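## Task

Take the foam block off the desk and put it on the counter. Every carton on the desk must stay off the floor, and the robot must not topple or finish leaning; either failure fails the task.

## Robot and tools

ROBOT. A four-wheel base, 0.76 m long and 0.64 m wide, whose wheels each steer and drive. On it sits a body that folds in a Z: ankle, knee, waist pitch, plus waist roll and waist yaw. Above that are a head carrying head_camera and two 7-joint arms, left and right. Each arm ends in a parallel gripper with its own wrist camera (left_wrist_camera, right_wrist_camera). Arm joints move at no more than 0.5 rad/s. Loose objects may occasionally get nudged by something outside the robot's control.

FRAMES. All positions are in metres. The base frame has its origin on the floor below the centre of the wheels: x points forward, y left, z up. The odometry frame is wherever the base frame was when the scene began. Each hand point (left_hand, right_hand) is the spot where the closed pads meet. Fingers point along the hand's z axis and close along its y axis.

move. One call carries one action; cameras is an optional extra. The action takes one of these forms:
(a) base and/or joints, optionally with speeds or min_time_s;
(b) target, optionally with min_time_s;
(c) where, on its own.
An empty call simply returns the state and images.

The base command is an object holding exactly one key, and it is an offset from where the base currently is. translate_m drives forward for positive values, from -4.5 to 4.5 m. strafe_m moves left for positive values, same range. rotate_rad turns counter-clockwise seen from above for positive values, from -3.2 to 3.2 rad. The wheels re-steer first when the direction changes, which takes roughly 0.5 to 1.1 s.

joints is a single object covering the whole robot, keyed by joint name. Each value is an absolute angle in rad. Ranges:
- body_ankle_rad -1.082..0
- body_knee_rad 0..2.653
- body_waist_pitch_rad -1.907..1.039
- body_waist_roll_rad ±0.436
- body_waist_yaw_rad ±3.045
- arm joints 1/3/5 ±3.071, joint2 ±2.059, joint4 -2.495..1.012, joint6 ±1.012, joint7 ±1.535, with |j6|+|j7| ≤ 1.87
- grippers -0.91 (shut) to 0 (open)
- head_yaw_rad ±1.57, head_roll_rad ±0.349, head_pitch_rad ±0.523 (positive tilts down)
To mirror an arm posture onto the other arm, flip the sign of joints 1, 3, 5 and 7.

Body postures, given as ankle, knee, waist pitch: stand -0.8636, 1.434, -0.6306; tall -0.2, 0.4, -0.2; low -1, 2.3, -1.3; bow -0.9, 1.3, 0.2; lean -0.8636, 1.434, -0.194; stoop -0.4, 0.7, 0.2. Bow and stoop give the longest reach.

Left arm rest posture: 1.759, -1.166, -1.575, -1.764, -0.427, 0, 0. Left arm fold: 2.445, -1.518, -1.534, -2.102, -0.31, 0.586, 0.209.

speeds is an object of per-motion top speeds for this action only:
- translate/strafe 0.04–1.4 m/s
- rotate 0.1–1.78 rad/s
- body joints 0.1–1.21 rad/s
- head 0.3–2.5 rad/s
- grippers 0.1–8.5 rad/s
min_time_s (0.1–8) sets a minimum duration for arm and head motions.

target is an absolute pose for one hand, in the base frame. Fields:
- side: "left" or "right"
- x, y, z: metres, each -3 to 3
- pitch_deg: 90 points the fingers down, 0 is level; range -30 to 95
- heading_deg: 0 points the fingers forward, positive is counter-clockwise
- roll_deg: optional; 0 or 180 picks which way up the camera side faces, and positive turns the hand clockwise as seen from behind
- arc: optional; true permits a checked curved path
The body stays still during a target move. Moves are straight-line paths of up to 60 cm. If a result reads short (part of ...), send the same call again.

where takes a list of 1 to 12 [u, v] pixels from the newest full head_camera image. It returns base-frame points from the depth camera, or no place. Only use pixels from an image taken after the last base or head motion.

cameras is a list drawn from head_camera, left_wrist_camera, right_wrist_camera and all.

wait(seconds 0–10) lets the scene keep running and returns the state. zoom_image(camera, region [x0,y0,x1,y1], at most 504×504 px) shows an enlarged crop of that camera's latest image. read_manual gives licence text only. finished_scene(scene) ends the current scene and cannot be undone; in scene 1, make no further calls in the same reply.

RESULTS. The move line reads done, or else the worst status among the motions. Possible statuses:
- off_target: stopped away from the goal and may still be pushing
- contact_stop or time_out: the whole joint group halts and forgets its target
- not_followed: targets were held back by a self-collision check
- unfinished
- limit_stop_at_motor_heat
Hand status reads refused with a reason (nothing moved), reached (within 10 mm and 2°), or short with the remaining error.

Other readings:
- arms_held 1: both arms are frozen by collision detection. Arm commands are refused until the load is removed; you can clear it by moving the base or body, setting the object down, or opening the gripper.
- arms_held_load: torque per joint while arms are held.
- base_odometry, turned_by_wheels/turned_by_imu: turning measures in rad.
- base_tilt: in degrees.
- Also reported: joint torques, MOTOR HOT or OVER-TEMPERATURE FAULT lines, and torque faults, which pause the arm for 10 s.

GRIPPER. The pads are 0.090 m apart at 0 and about 0.050 m apart at -0.45. If a gripper stops at a wider angle than commanded, it is holding something. A carried load pulls the hand down about 2–4.5 cm per kg. If a hand stops short of a set-down point, the object has landed. Loads of about 0.6 kg or more held in a level hand can trigger a hold, so carry them with the fingers pointing down.

AVOID.
- Do not drop items or release them while moving.
- Do not let cartons get pushed off the desk.
- Do not hit furniture hard; the base keeps driving into obstacles.
- Do not let the arms strike or press on each other.
- Do not set ankle or knee to 0 from stand.
- Do not drive while bent past bow, or in stoop with both arms extended.
- Do not make the robot tip or lift a wheel.
- Fold or unfold arms only when clear of furniture, and fold the arm you aren't using before approaching.

Each tool is called as name(argument=value, ...), one argument or row to a line, values as JSON.

## Session

move(
)

Scene clock: 0.00 s.
Joint torques (N m): no reading
base_odometry: x=+0.000 y=+0.000 heading=+0.000
turned_by_wheels: +0.000
turned_by_imu: +0.000
base_tilt: forward=+0.2 right=+0.8
base_status: not commanded
joint_positions: body_ankle_rad=-0.864 body_knee_rad=+1.434 body_waist_pitch_rad=-0.631 body_waist_roll_rad=+0.000 body_waist_yaw_rad=+0.000 left_arm_joint1_rad=+1.723 left_arm_joint2_rad=-1.172 left_arm_joint3_rad=-1.590 left_arm_joint4_rad=-1.792 left_arm_joint5_rad=-0.442 left_arm_joint6_rad=-0.013 left_arm_joint7_rad=+0.012 left_gripper_rad=+0.000 right_arm_joint1_rad=-1.808 right_arm_joint2_rad=-1.183 right_arm_joint3_rad=+1.531 right_arm_joint4_rad=-1.729 right_arm_joint5_rad=+0.421 right_arm_joint6_rad=+0.076 right_arm_joint7_rad=+0.011 right_gripper_rad=+0.000 head_yaw_rad=+0.000 head_roll_rad=+0.000 head_pitch_rad=+0.000
joint_status: not commanded
arms_held: 0
arms_held_load: -
chest: x=+0.0060 y=+0.0000 z=+1.1944 quat_wxyz=(+1.000, +0.000, -0.030, +0.000) (m; base frame)
head_camera_pose: x=+0.0707 y=+0.0277 z=+1.5641 quat_wxyz=(+0.405, -0.582, +0.563, -0.423) (m; base frame)
left_hand: x=+0.6100 y=+0.3243 z=+0.9900 quat_wxyz=(+0.037, +0.659, -0.005, +0.751) pitch_deg=-7.6 heading_deg=-3.2 roll_deg=+177.6 fingers_toward=(+0.99, -0.06, +0.13) jaws_along=(-0.06, -1.00, +0.04) (m; base frame)
right_hand: x=+0.5850 y=-0.2948 z=+0.8629 quat_wxyz=(+0.053, -0.748, -0.023, -0.661) pitch_deg=+6.9 heading_deg=+6.4 roll_deg=+182.8 fingers_toward=(+0.99, +0.11, -0.12) jaws_along=(+0.10, -0.99, -0.05) (m; base frame)
pictures: head_camera, left_wrist_camera, right_wrist_camera
camera_calibration:
left_wrist_camera: T_world_to_cam=[[0.0559657, 0.99748, -0.0436151, -0.321217], [-0.580885, 0.0680589, 0.811136, -0.455787], [0.81206, -0.0200604, 0.58323, -0.934336], [0, 0, 0, 1]] pos_world=[0.511954, 0.332685, 0.900628]
right_wrist_camera: T_world_to_cam=[[-0.119015, 0.992468, 0.0290212, 0.332186], [-0.405897, -0.075308, 0.910811, -0.564221], [0.906136, 0.0966208, 0.411802, -0.718667], [0, 0, 0, 1]] pos_world=[0.46173, -0.302737, 0.800207]

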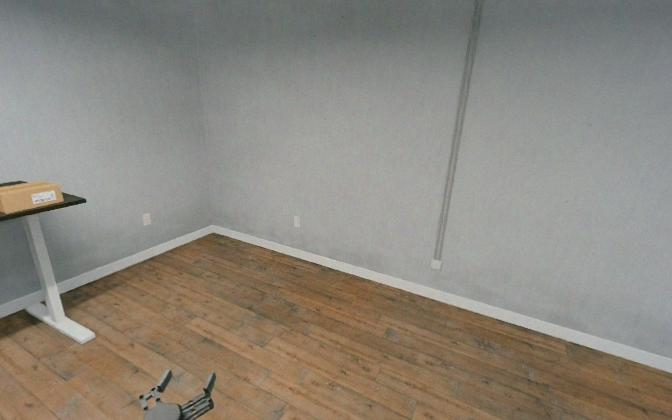

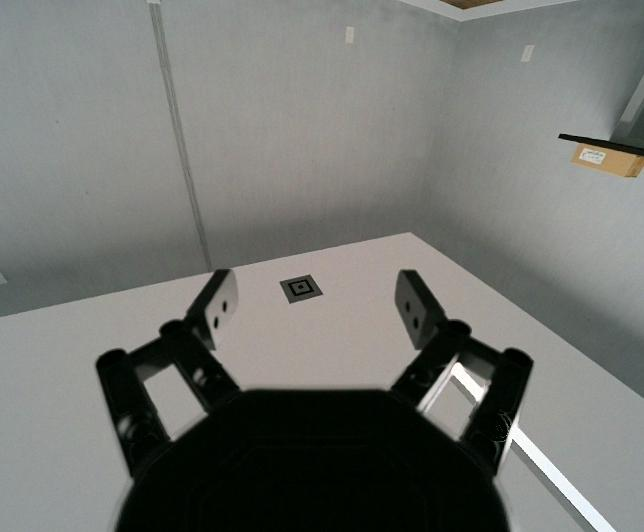

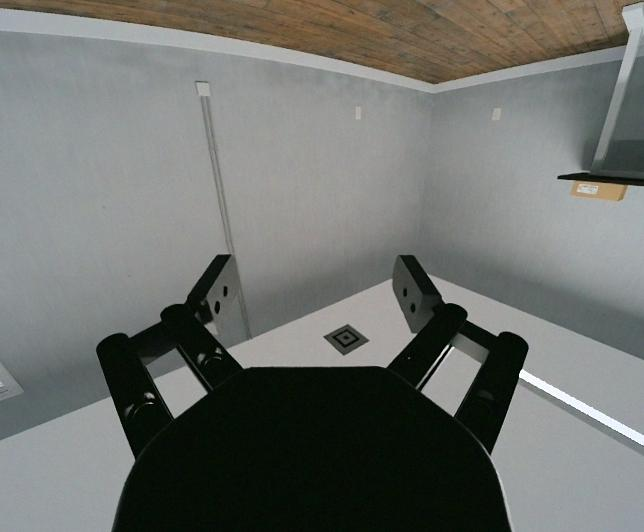

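Desk is to the left.

move(
  joints={"head_yaw_rad":0.9},
  speeds={"head_yaw_rad":2.5},
  cameras=["head_camera"],
)

move(
  joints={"head_yaw_rad":-1.0},
  speeds={"head_yaw_rad":2.5},
  cameras=["head_camera"],
)

Scene clock: 2.60 s.
Joint torques (N m): left_arm=[-16.22 10.14 -5.74 -14 0.08 -2.49 -0.02] | right_arm=[14.33 7.58 5.64 -14.35 0.18 -2.41 0.06]
move: done
base_odometry: x=+0.000 y=+0.000 heading=+0.000
turned_by_wheels: +0.000
turned_by_imu: +0.000
base_tilt: forward=+0.1 right=+0.8
base_status: not commanded
joint_positions: body_ankle_rad=-0.864 body_knee_rad=+1.434 body_waist_pitch_rad=-0.631 body_waist_roll_rad=+0.000 body_waist_yaw_rad=+0.000 left_arm_joint1_rad=+1.723 left_arm_joint2_rad=-1.172 left_arm_joint3_rad=-1.590 left_arm_joint4_rad=-1.792 left_arm_joint5_rad=-0.442 left_arm_joint6_rad=-0.013 left_arm_joint7_rad=+0.012 left_gripper_rad=+0.000 right_arm_joint1_rad=-1.808 right_arm_joint2_rad=-1.183 right_arm_joint3_rad=+1.531 right_arm_joint4_rad=-1.729 right_arm_joint5_rad=+0.421 right_arm_joint6_rad=+0.076 right_arm_joint7_rad=+0.011 right_gripper_rad=+0.000 head_yaw_rad=+0.900 head_roll_rad=+0.000 head_pitch_rad=+0.000
joint_status: all done
arms_held: 0
arms_held_load: -
chest: x=+0.0060 y=+0.0000 z=+1.1944 quat_wxyz=(+1.000, +0.000, -0.030, +0.000) (m; base frame)
head_camera_pose: x=+0.0113 y=+0.0954 z=+1.5605 quat_wxyz=(+0.534, -0.780, +0.243, -0.220) (m; base frame)
left_hand: x=+0.6100 y=+0.3243 z=+0.9900 quat_wxyz=(+0.037, +0.659, -0.005, +0.751) pitch_deg=-7.6 heading_deg=-3.2 roll_deg=+177.6 fingers_toward=(+0.99, -0.06, +0.13) jaws_along=(-0.06, -1.00, +0.04) (m; base frame)
right_hand: x=+0.5850 y=-0.2948 z=+0.8629 quat_wxyz=(+0.053, -0.748, -0.023, -0.661) pitch_deg=+6.9 heading_deg=+6.4 roll_deg=+182.8 fingers_toward=(+0.99, +0.11, -0.12) jaws_along=(+0.10, -0.99, -0.05) (m; base frame)
pictures: head_camera
camera_calibration:
head_camera: T_world_to_cam=[[0.785085, -0.613757, 0.083325, -0.080354], [-0.144499, -0.312305, -0.938928, 1.49659], [0.602297, 0.725098, -0.333873, 0.445022], [0, 0, 0, 1]] pos_world=[0.0113046, 0.095391, 1.56047]

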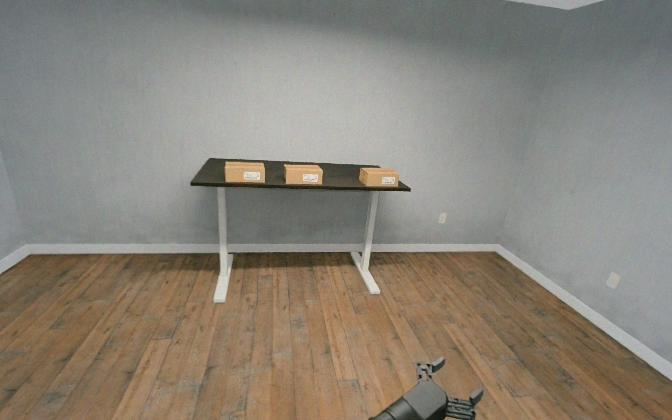

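Scene clock: 3.90 s.
Joint torques (N m): left_arm=[-15.99 10.36 -5.82 -13.97 0.13 -2.48 0.06] | right_arm=[14.52 7.93 5.84 -14.44 -0.05 -2.36 0.07]
move: done
base_odometry: x=+0.000 y=+0.000 heading=+0.000
turned_by_wheels: +0.000
turned_by_imu: +0.000
base_tilt: forward=+0.2 right=+0.9
base_status: not commanded
joint_positions: body_ankle_rad=-0.864 body_knee_rad=+1.434 body_waist_pitch_rad=-0.631 body_waist_roll_rad=+0.000 body_waist_yaw_rad=+0.000 left_arm_joint1_rad=+1.723 left_arm_joint2_rad=-1.172 left_arm_joint3_rad=-1.590 left_arm_joint4_rad=-1.792 left_arm_joint5_rad=-0.442 left_arm_joint6_rad=-0.013 left_arm_joint7_rad=+0.012 left_gripper_rad=+0.000 right_arm_joint1_rad=-1.808 right_arm_joint2_rad=-1.183 right_arm_joint3_rad=+1.531 right_arm_joint4_rad=-1.729 right_arm_joint5_rad=+0.421 right_arm_joint6_rad=+0.076 right_arm_joint7_rad=+0.011 right_gripper_rad=+0.000 head_yaw_rad=-1.000 head_roll_rad=+0.000 head_pitch_rad=+0.000
joint_status: all done
arms_held: 0
arms_held_load: -
chest: x=+0.0060 y=+0.0000 z=+1.1944 quat_wxyz=(+1.000, +0.000, -0.030, +0.000) (m; base frame)
head_camera_pose: x=+0.0481 y=-0.0690 z=+1.5627 quat_wxyz=(+0.170, -0.230, +0.785, -0.549) (m; base frame)
left_hand: x=+0.6100 y=+0.3243 z=+0.9900 quat_wxyz=(+0.037, +0.659, -0.005, +0.751) pitch_deg=-7.6 heading_deg=-3.2 roll_deg=+177.6 fingers_toward=(+0.99, -0.06, +0.13) jaws_along=(-0.06, -1.00, +0.04) (m; base frame)
right_hand: x=+0.5850 y=-0.2948 z=+0.8629 quat_wxyz=(+0.053, -0.748, -0.023, -0.661) pitch_deg=+6.9 heading_deg=+6.4 roll_deg=+182.8 fingers_toward=(+0.99, +0.11, -0.12) jaws_along=(+0.10, -0.99, -0.05) (m; base frame)
pictures: head_camera
camera_calibration:
head_camera: T_world_to_cam=[[-0.83672, -0.54743, -0.0148326, 0.0256196], [-0.173877, 0.291251, -0.940712, 1.49849], [0.519295, -0.784534, -0.338881, 0.450393], [0, 0, 0, 1]] pos_world=[0.0481032, -0.0690637, 1.56266]

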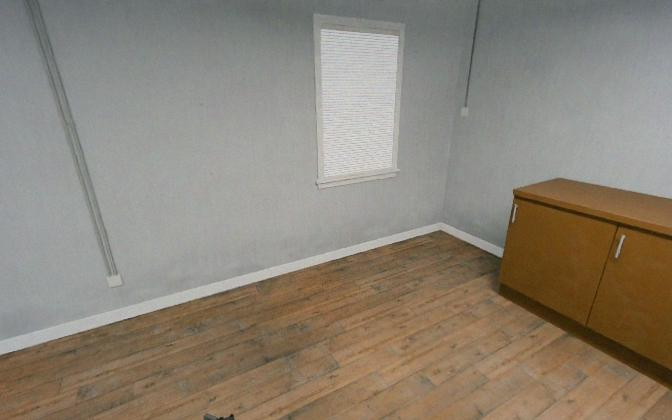

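move(
  where=[
    [520,194],
    [600,209],
    [660,227],
    [600,198],
    [655,215],
    [554,181],
  ],
)

move(
  joints={"head_yaw_rad":0.9},
  speeds={"head_yaw_rad":2.5},
  cameras=["head_camera"],
)

move(
  where=[
    [195,184],
    [300,187],
    [406,190],
    [245,174],
    [303,176],
    [380,179],
    [210,163],
    [376,169],
    [272,178],
    [340,180],
  ],
)

zoom_image(
  camera="head_camera",
  region=[180, 140, 420, 220],
)

Scene clock: 5.57 s.
Joint torques (N m): left_arm=[-16.29 10.54 -5.74 -13.99 0.06 -2.48 -0.02] | right_arm=[14.24 8.12 5.7 -14.54 0.15 -2.36 0.07]
base_odometry: x=+0.000 y=+0.000 heading=+0.000
turned_by_wheels: +0.000
turned_by_imu: +0.000
base_tilt: forward=+0.2 right=+0.8
where, head_camera: pixel (520, 194): x +0.152, y -2.482, z +0.908; pixel (600, 209): x -0.260, y -2.332, z +0.922; pixel (660, 227): x -0.491, y -2.200, z +0.909; pixel (600, 198): x -0.279, y -2.578, z +0.923; pixel (655, 215): x -0.495, y -2.354, z +0.924; pixel (554, 181): x -0.032, y -2.895, z +0.928. By the robot's depth camera.
base_status: not commanded
joint_positions: body_ankle_rad=-0.864 body_knee_rad=+1.434 body_waist_pitch_rad=-0.631 body_waist_roll_rad=+0.000 body_waist_yaw_rad=+0.000 left_arm_joint1_rad=+1.723 left_arm_joint2_rad=-1.172 left_arm_joint3_rad=-1.590 left_arm_joint4_rad=-1.792 left_arm_joint5_rad=-0.442 left_arm_joint6_rad=-0.013 left_arm_joint7_rad=+0.012 left_gripper_rad=+0.000 right_arm_joint1_rad=-1.808 right_arm_joint2_rad=-1.183 right_arm_joint3_rad=+1.531 right_arm_joint4_rad=-1.729 right_arm_joint5_rad=+0.421 right_arm_joint6_rad=+0.076 right_arm_joint7_rad=+0.011 right_gripper_rad=+0.000 head_yaw_rad=-1.000 head_roll_rad=+0.000 head_pitch_rad=+0.000
joint_status: all done
arms_held: 0
arms_held_load: -
chest: x=+0.0060 y=+0.0000 z=+1.1944 quat_wxyz=(+1.000, +0.000, -0.030, +0.000) (m; base frame)
head_camera_pose: x=+0.0481 y=-0.0690 z=+1.5627 quat_wxyz=(+0.170, -0.230, +0.785, -0.549) (m; base frame)
left_hand: x=+0.6100 y=+0.3243 z=+0.9900 quat_wxyz=(+0.037, +0.659, -0.005, +0.751) pitch_deg=-7.6 heading_deg=-3.2 roll_deg=+177.6 fingers_toward=(+0.99, -0.06, +0.13) jaws_along=(-0.06, -1.00, +0.04) (m; base frame)
right_hand: x=+0.5850 y=-0.2948 z=+0.8629 quat_wxyz=(+0.053, -0.748, -0.023, -0.661) pitch_deg=+6.9 heading_deg=+6.4 roll_deg=+182.8 fingers_toward=(+0.99, +0.11, -0.12) jaws_along=(+0.10, -0.99, -0.05) (m; base frame)
pictures: none

Scene clock: 6.87 s.
Joint torques (N m): left_arm=[-16.16 10.22 -5.88 -13.9 0.01 -2.53 0.02] | right_arm=[14.81 7.68 5.82 -14.42 0.07 -2.36 0.05]
move: done
base_odometry: x=+0.000 y=+0.000 heading=+0.000
turned_by_wheels: +0.000
turned_by_imu: +0.000
base_tilt: forward=+0.1 right=+0.8
base_status: not commanded
joint_positions: body_ankle_rad=-0.864 body_knee_rad=+1.434 body_waist_pitch_rad=-0.631 body_waist_roll_rad=+0.000 body_waist_yaw_rad=+0.000 left_arm_joint1_rad=+1.723 left_arm_joint2_rad=-1.172 left_arm_joint3_rad=-1.590 left_arm_joint4_rad=-1.792 left_arm_joint5_rad=-0.442 left_arm_joint6_rad=-0.013 left_arm_joint7_rad=+0.012 left_gripper_rad=+0.000 right_arm_joint1_rad=-1.808 right_arm_joint2_rad=-1.183 right_arm_joint3_rad=+1.531 right_arm_joint4_rad=-1.729 right_arm_joint5_rad=+0.421 right_arm_joint6_rad=+0.076 right_arm_joint7_rad=+0.011 right_gripper_rad=+0.000 head_yaw_rad=+0.900 head_roll_rad=+0.000 head_pitch_rad=+0.000
joint_status: all done
arms_held: 0
arms_held_load: -
chest: x=+0.0060 y=+0.0000 z=+1.1944 quat_wxyz=(+1.000, +0.000, -0.030, +0.000) (m; base frame)
head_camera_pose: x=+0.0113 y=+0.0954 z=+1.5605 quat_wxyz=(+0.534, -0.780, +0.243, -0.220) (m; base frame)
left_hand: x=+0.6100 y=+0.3243 z=+0.9900 quat_wxyz=(+0.037, +0.659, -0.005, +0.751) pitch_deg=-7.6 heading_deg=-3.2 roll_deg=+177.6 fingers_toward=(+0.99, -0.06, +0.13) jaws_along=(-0.06, -1.00, +0.04) (m; base frame)
right_hand: x=+0.5850 y=-0.2948 z=+0.8629 quat_wxyz=(+0.053, -0.748, -0.023, -0.661) pitch_deg=+6.9 heading_deg=+6.4 roll_deg=+182.8 fingers_toward=(+0.99, +0.11, -0.12) jaws_along=(+0.10, -0.99, -0.05) (m; base frame)
pictures: head_camera
camera_calibration:
head_camera: T_world_to_cam=[[0.785085, -0.613757, 0.083325, -0.080354], [-0.144499, -0.312305, -0.938928, 1.49659], [0.602297, 0.725098, -0.333873, 0.445022], [0, 0, 0, 1]] pos_world=[0.0113046, 0.095391, 1.56047]

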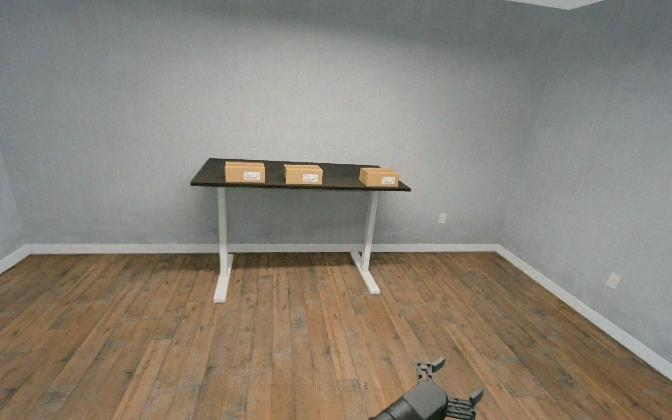

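Scene clock: 6.87 s.
Joint torques (N m): left_arm=[-16.16 10.22 -5.88 -13.9 0.01 -2.53 0.02] | right_arm=[14.81 7.68 5.82 -14.42 0.07 -2.36 0.05]
base_odometry: x=+0.000 y=+0.000 heading=+0.000
turned_by_wheels: +0.000
turned_by_imu: +0.000
base_tilt: forward=+0.1 right=+0.8
where, head_camera: pixel (195, 184): x +0.555, y +2.136, z +0.967; pixel (300, 187): x +1.140, y +1.843, z +0.965; pixel (406, 190): x +1.824, y +1.507, z +0.962; pixel (245, 174): x +0.838, y +2.035, z +1.033; pixel (303, 176): x +1.175, y +1.868, z +1.032; pixel (380, 179): x +1.678, y +1.636, z +1.024; pixel (210, 163): x +0.803, y +2.618, z +0.984; pixel (376, 169): x +1.718, y +1.726, z +1.074; pixel (272, 178): x +1.046, y +2.062, z +0.981; pixel (340, 180): x +1.502, y +1.868, z +0.974. By the robot's depth camera.
base_status: not commanded
joint_positions: body_ankle_rad=-0.864 body_knee_rad=+1.434 body_waist_pitch_rad=-0.631 body_waist_roll_rad=+0.000 body_waist_yaw_rad=+0.000 left_arm_joint1_rad=+1.723 left_arm_joint2_rad=-1.172 left_arm_joint3_rad=-1.590 left_arm_joint4_rad=-1.792 left_arm_joint5_rad=-0.442 left_arm_joint6_rad=-0.013 left_arm_joint7_rad=+0.012 left_gripper_rad=+0.000 right_arm_joint1_rad=-1.808 right_arm_joint2_rad=-1.183 right_arm_joint3_rad=+1.531 right_arm_joint4_rad=-1.729 right_arm_joint5_rad=+0.421 right_arm_joint6_rad=+0.076 right_arm_joint7_rad=+0.011 right_gripper_rad=+0.000 head_yaw_rad=+0.900 head_roll_rad=+0.000 head_pitch_rad=+0.000
joint_status: all done
arms_held: 0
arms_held_load: -
chest: x=+0.0060 y=+0.0000 z=+1.1944 quat_wxyz=(+1.000, +0.000, -0.030, +0.000) (m; base frame)
head_camera_pose: x=+0.0113 y=+0.0954 z=+1.5605 quat_wxyz=(+0.534, -0.780, +0.243, -0.220) (m; base frame)
left_hand: x=+0.6100 y=+0.3243 z=+0.9900 quat_wxyz=(+0.037, +0.659, -0.005, +0.751) pitch_deg=-7.6 heading_deg=-3.2 roll_deg=+177.6 fingers_toward=(+0.99, -0.06, +0.13) jaws_along=(-0.06, -1.00, +0.04) (m; base frame)
right_hand: x=+0.5850 y=-0.2948 z=+0.8629 quat_wxyz=(+0.053, -0.748, -0.023, -0.661) pitch_deg=+6.9 heading_deg=+6.4 roll_deg=+182.8 fingers_toward=(+0.99, +0.11, -0.12) jaws_along=(+0.10, -0.99, -0.05) (m; base frame)
pictures: none

Scaled by 2.100.

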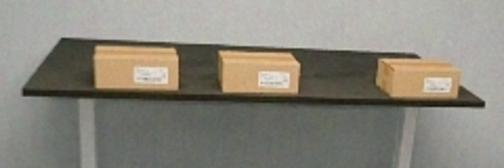

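move(
  base={"rotate_rad":1.11},
  joints={"head_yaw_rad":0,"head_pitch_rad":0.1,"body_ankle_rad":-0.2,"body_knee_rad":0.4,"body_waist_pitch_rad":-0.2},
  speeds={"rotate_rad":1.2,"body_ankle_rad":0.6},
)

move(
  base={"translate_m":1.2},
  speeds={"translate_m":0.8},
  cameras=["head_camera"],
)

zoom_image(
  camera="head_camera",
  region=[100, 100, 600, 400],
)

Scene clock: 12.10 s.
Joint torques (N m): left_arm=[-14.93 10.28 -5.59 -14.08 0.01 -2.49 0.05] | right_arm=[11.94 6.92 5.97 -14.09 0.15 -2.34 -0.05]
move: done
base_odometry: x=+0.000 y=+0.000 heading=+1.110
turned_by_wheels: +1.110
turned_by_imu: +1.103
base_tilt: forward=+0.3 right=+0.9
base_status: done
joint_positions: body_ankle_rad=-0.200 body_knee_rad=+0.400 body_waist_pitch_rad=-0.200 body_waist_roll_rad=+0.000 body_waist_yaw_rad=+0.000 left_arm_joint1_rad=+1.723 left_arm_joint2_rad=-1.172 left_arm_joint3_rad=-1.591 left_arm_joint4_rad=-1.792 left_arm_joint5_rad=-0.442 left_arm_joint6_rad=-0.013 left_arm_joint7_rad=+0.012 left_gripper_rad=+0.000 right_arm_joint1_rad=-1.806 right_arm_joint2_rad=-1.182 right_arm_joint3_rad=+1.530 right_arm_joint4_rad=-1.730 right_arm_joint5_rad=+0.421 right_arm_joint6_rad=+0.076 right_arm_joint7_rad=+0.011 right_gripper_rad=+0.000 head_yaw_rad=+0.000 head_roll_rad=+0.000 head_pitch_rad=+0.100
joint_status: all done
arms_held: 0
arms_held_load: -
chest: x=+0.1059 y=+0.0000 z=+1.3667 quat_wxyz=(+1.000, +0.000, +0.000, +0.000) (m; base frame)
head_camera_pose: x=+0.2030 y=+0.0277 z=+1.7216 quat_wxyz=(+0.359, -0.614, +0.594, -0.375) (m; base frame)
left_hand: x=+0.6965 y=+0.3247 z=+1.1265 quat_wxyz=(+0.036, +0.681, -0.003, +0.731) pitch_deg=-4.1 heading_deg=-3.1 roll_deg=+177.4 fingers_toward=(+1.00, -0.05, +0.07) jaws_along=(-0.06, -1.00, +0.04) (m; base frame)
right_hand: x=+0.6647 y=-0.2946 z=+1.0022 quat_wxyz=(+0.054, -0.767, -0.022, -0.639) pitch_deg=+10.2 heading_deg=+6.4 roll_deg=+183.1 fingers_toward=(+0.98, +0.11, -0.18) jaws_along=(+0.10, -0.99, -0.05) (m; base frame)
pictures: none

Scene clock: 16.97 s.
Joint torques (N m): left_arm=[-14.55 10.45 -5.63 -14.11 0.1 -2.48 0.09] | right_arm=[12.45 7.72 5.85 -14.12 0.21 -2.24 0.01]
move: done
base_odometry: x=+0.530 y=+1.076 heading=+1.112
turned_by_wheels: +0.002
turned_by_imu: +0.000
base_tilt: forward=+0.2 right=+0.9
base_status: done
joint_positions: body_ankle_rad=-0.200 body_knee_rad=+0.400 body_waist_pitch_rad=-0.200 body_waist_roll_rad=+0.000 body_waist_yaw_rad=+0.000 left_arm_joint1_rad=+1.722 left_arm_joint2_rad=-1.172 left_arm_joint3_rad=-1.590 left_arm_joint4_rad=-1.792 left_arm_joint5_rad=-0.442 left_arm_joint6_rad=-0.013 left_arm_joint7_rad=+0.012 left_gripper_rad=+0.000 right_arm_joint1_rad=-1.806 right_arm_joint2_rad=-1.182 right_arm_joint3_rad=+1.531 right_arm_joint4_rad=-1.729 right_arm_joint5_rad=+0.421 right_arm_joint6_rad=+0.076 right_arm_joint7_rad=+0.011 right_gripper_rad=+0.000 head_yaw_rad=+0.000 head_roll_rad=+0.000 head_pitch_rad=+0.100
joint_status: not commanded
arms_held: 0
arms_held_load: -
chest: x=+0.1062 y=+0.0000 z=+1.3667 quat_wxyz=(+1.000, +0.000, +0.000, +0.000) (m; base frame)
head_camera_pose: x=+0.2033 y=+0.0277 z=+1.7216 quat_wxyz=(+0.359, -0.614, +0.594, -0.375) (m; base frame)
left_hand: x=+0.6970 y=+0.3244 z=+1.1270 quat_wxyz=(+0.037, +0.681, -0.004, +0.731) pitch_deg=-4.2 heading_deg=-3.2 roll_deg=+177.4 fingers_toward=(+1.00, -0.06, +0.07) jaws_along=(-0.06, -1.00, +0.04) (m; base frame)
right_hand: x=+0.6647 y=-0.2949 z=+1.0018 quat_wxyz=(+0.053, -0.767, -0.022, -0.639) pitch_deg=+10.2 heading_deg=+6.4 roll_deg=+183.1 fingers_toward=(+0.98, +0.11, -0.18) jaws_along=(+0.10, -0.99, -0.05) (m; base frame)
pictures: head_camera
camera_calibration:
head_camera: T_world_to_cam=[[0.0129571, -0.999316, 0.0346251, -0.034617], [-0.460614, -0.0367003, -0.886842, 1.62142], [0.887506, -0.00445788, -0.460774, 0.612889], [0, 0, 0, 1]] pos_world=[0.203354, 0.0276455, 1.72155]

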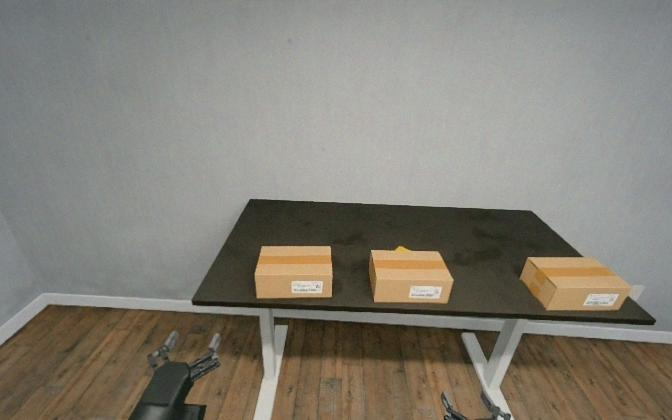

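Scaled by 1.008.

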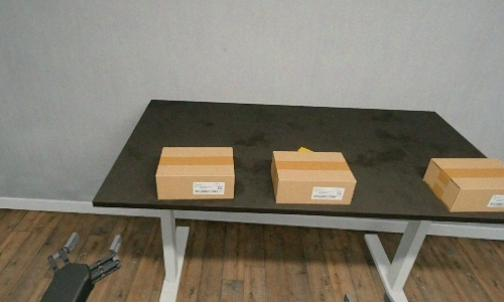

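move(
  where=[
    [402,248],
    [376,250],
    [440,252],
    [372,300],
    [448,302],
    [195,302],
    [650,320],
    [400,240],
    [430,240],
    [375,240],
  ],
)

zoom_image(
  camera="head_camera",
  region=[360, 220, 460, 310],
)

Scene clock: 17.90 s.
Joint torques (N m): left_arm=[-14.42 10.1 -5.63 -14.06 0.12 -2.49 -0.01] | right_arm=[12.07 7.14 5.57 -14.26 -0.17 -2.37 0.04]
base_odometry: x=+0.530 y=+1.076 heading=+1.112
turned_by_wheels: +0.000
turned_by_imu: +0.000
base_tilt: forward=+0.1 right=+0.8
where, head_camera: pixel (402, 248): x +1.263, y -0.246, z +1.012; pixel (376, 250): x +1.166, y -0.128, z +1.064; pixel (440, 252): x +1.303, y -0.414, z +0.971; pixel (372, 300): x +1.018, y -0.110, z +0.964; pixel (448, 302): x +1.021, y -0.365, z +0.964; pixel (195, 302): x +0.988, y +0.469, z +0.956; pixel (650, 320): x +0.983, y -1.017, z +0.953; pixel (400, 240): x +1.384, y -0.263, z +0.971; pixel (430, 240): x +1.392, y -0.395, z +0.972; pixel (375, 240): x +1.378, y -0.154, z +0.970. By the robot's depth camera.
base_status: done
joint_positions: body_ankle_rad=-0.200 body_knee_rad=+0.400 body_waist_pitch_rad=-0.200 body_waist_roll_rad=+0.000 body_waist_yaw_rad=+0.000 left_arm_joint1_rad=+1.722 left_arm_joint2_rad=-1.172 left_arm_joint3_rad=-1.590 left_arm_joint4_rad=-1.792 left_arm_joint5_rad=-0.442 left_arm_joint6_rad=-0.013 left_arm_joint7_rad=+0.012 left_gripper_rad=+0.000 right_arm_joint1_rad=-1.806 right_arm_joint2_rad=-1.182 right_arm_joint3_rad=+1.531 right_arm_joint4_rad=-1.729 right_arm_joint5_rad=+0.421 right_arm_joint6_rad=+0.076 right_arm_joint7_rad=+0.011 right_gripper_rad=+0.000 head_yaw_rad=+0.000 head_roll_rad=+0.000 head_pitch_rad=+0.100
joint_status: not commanded
arms_held: 0
arms_held_load: -
chest: x=+0.1062 y=+0.0000 z=+1.3667 quat_wxyz=(+1.000, +0.000, +0.000, +0.000) (m; base frame)
head_camera_pose: x=+0.2033 y=+0.0277 z=+1.7216 quat_wxyz=(+0.359, -0.614, +0.594, -0.375) (m; base frame)
left_hand: x=+0.6970 y=+0.3244 z=+1.1270 quat_wxyz=(+0.037, +0.681, -0.004, +0.731) pitch_deg=-4.2 heading_deg=-3.2 roll_deg=+177.4 fingers_toward=(+1.00, -0.06, +0.07) jaws_along=(-0.06, -1.00, +0.04) (m; base frame)
right_hand: x=+0.6647 y=-0.2949 z=+1.0018 quat_wxyz=(+0.053, -0.767, -0.022, -0.639) pitch_deg=+10.2 heading_deg=+6.4 roll_deg=+183.1 fingers_toward=(+0.98, +0.11, -0.18) jaws_along=(+0.10, -0.99, -0.05) (m; base frame)
pictures: none

Scaled by 5.040.
This view is cut from an older image: the scene may have changed since it was taken.

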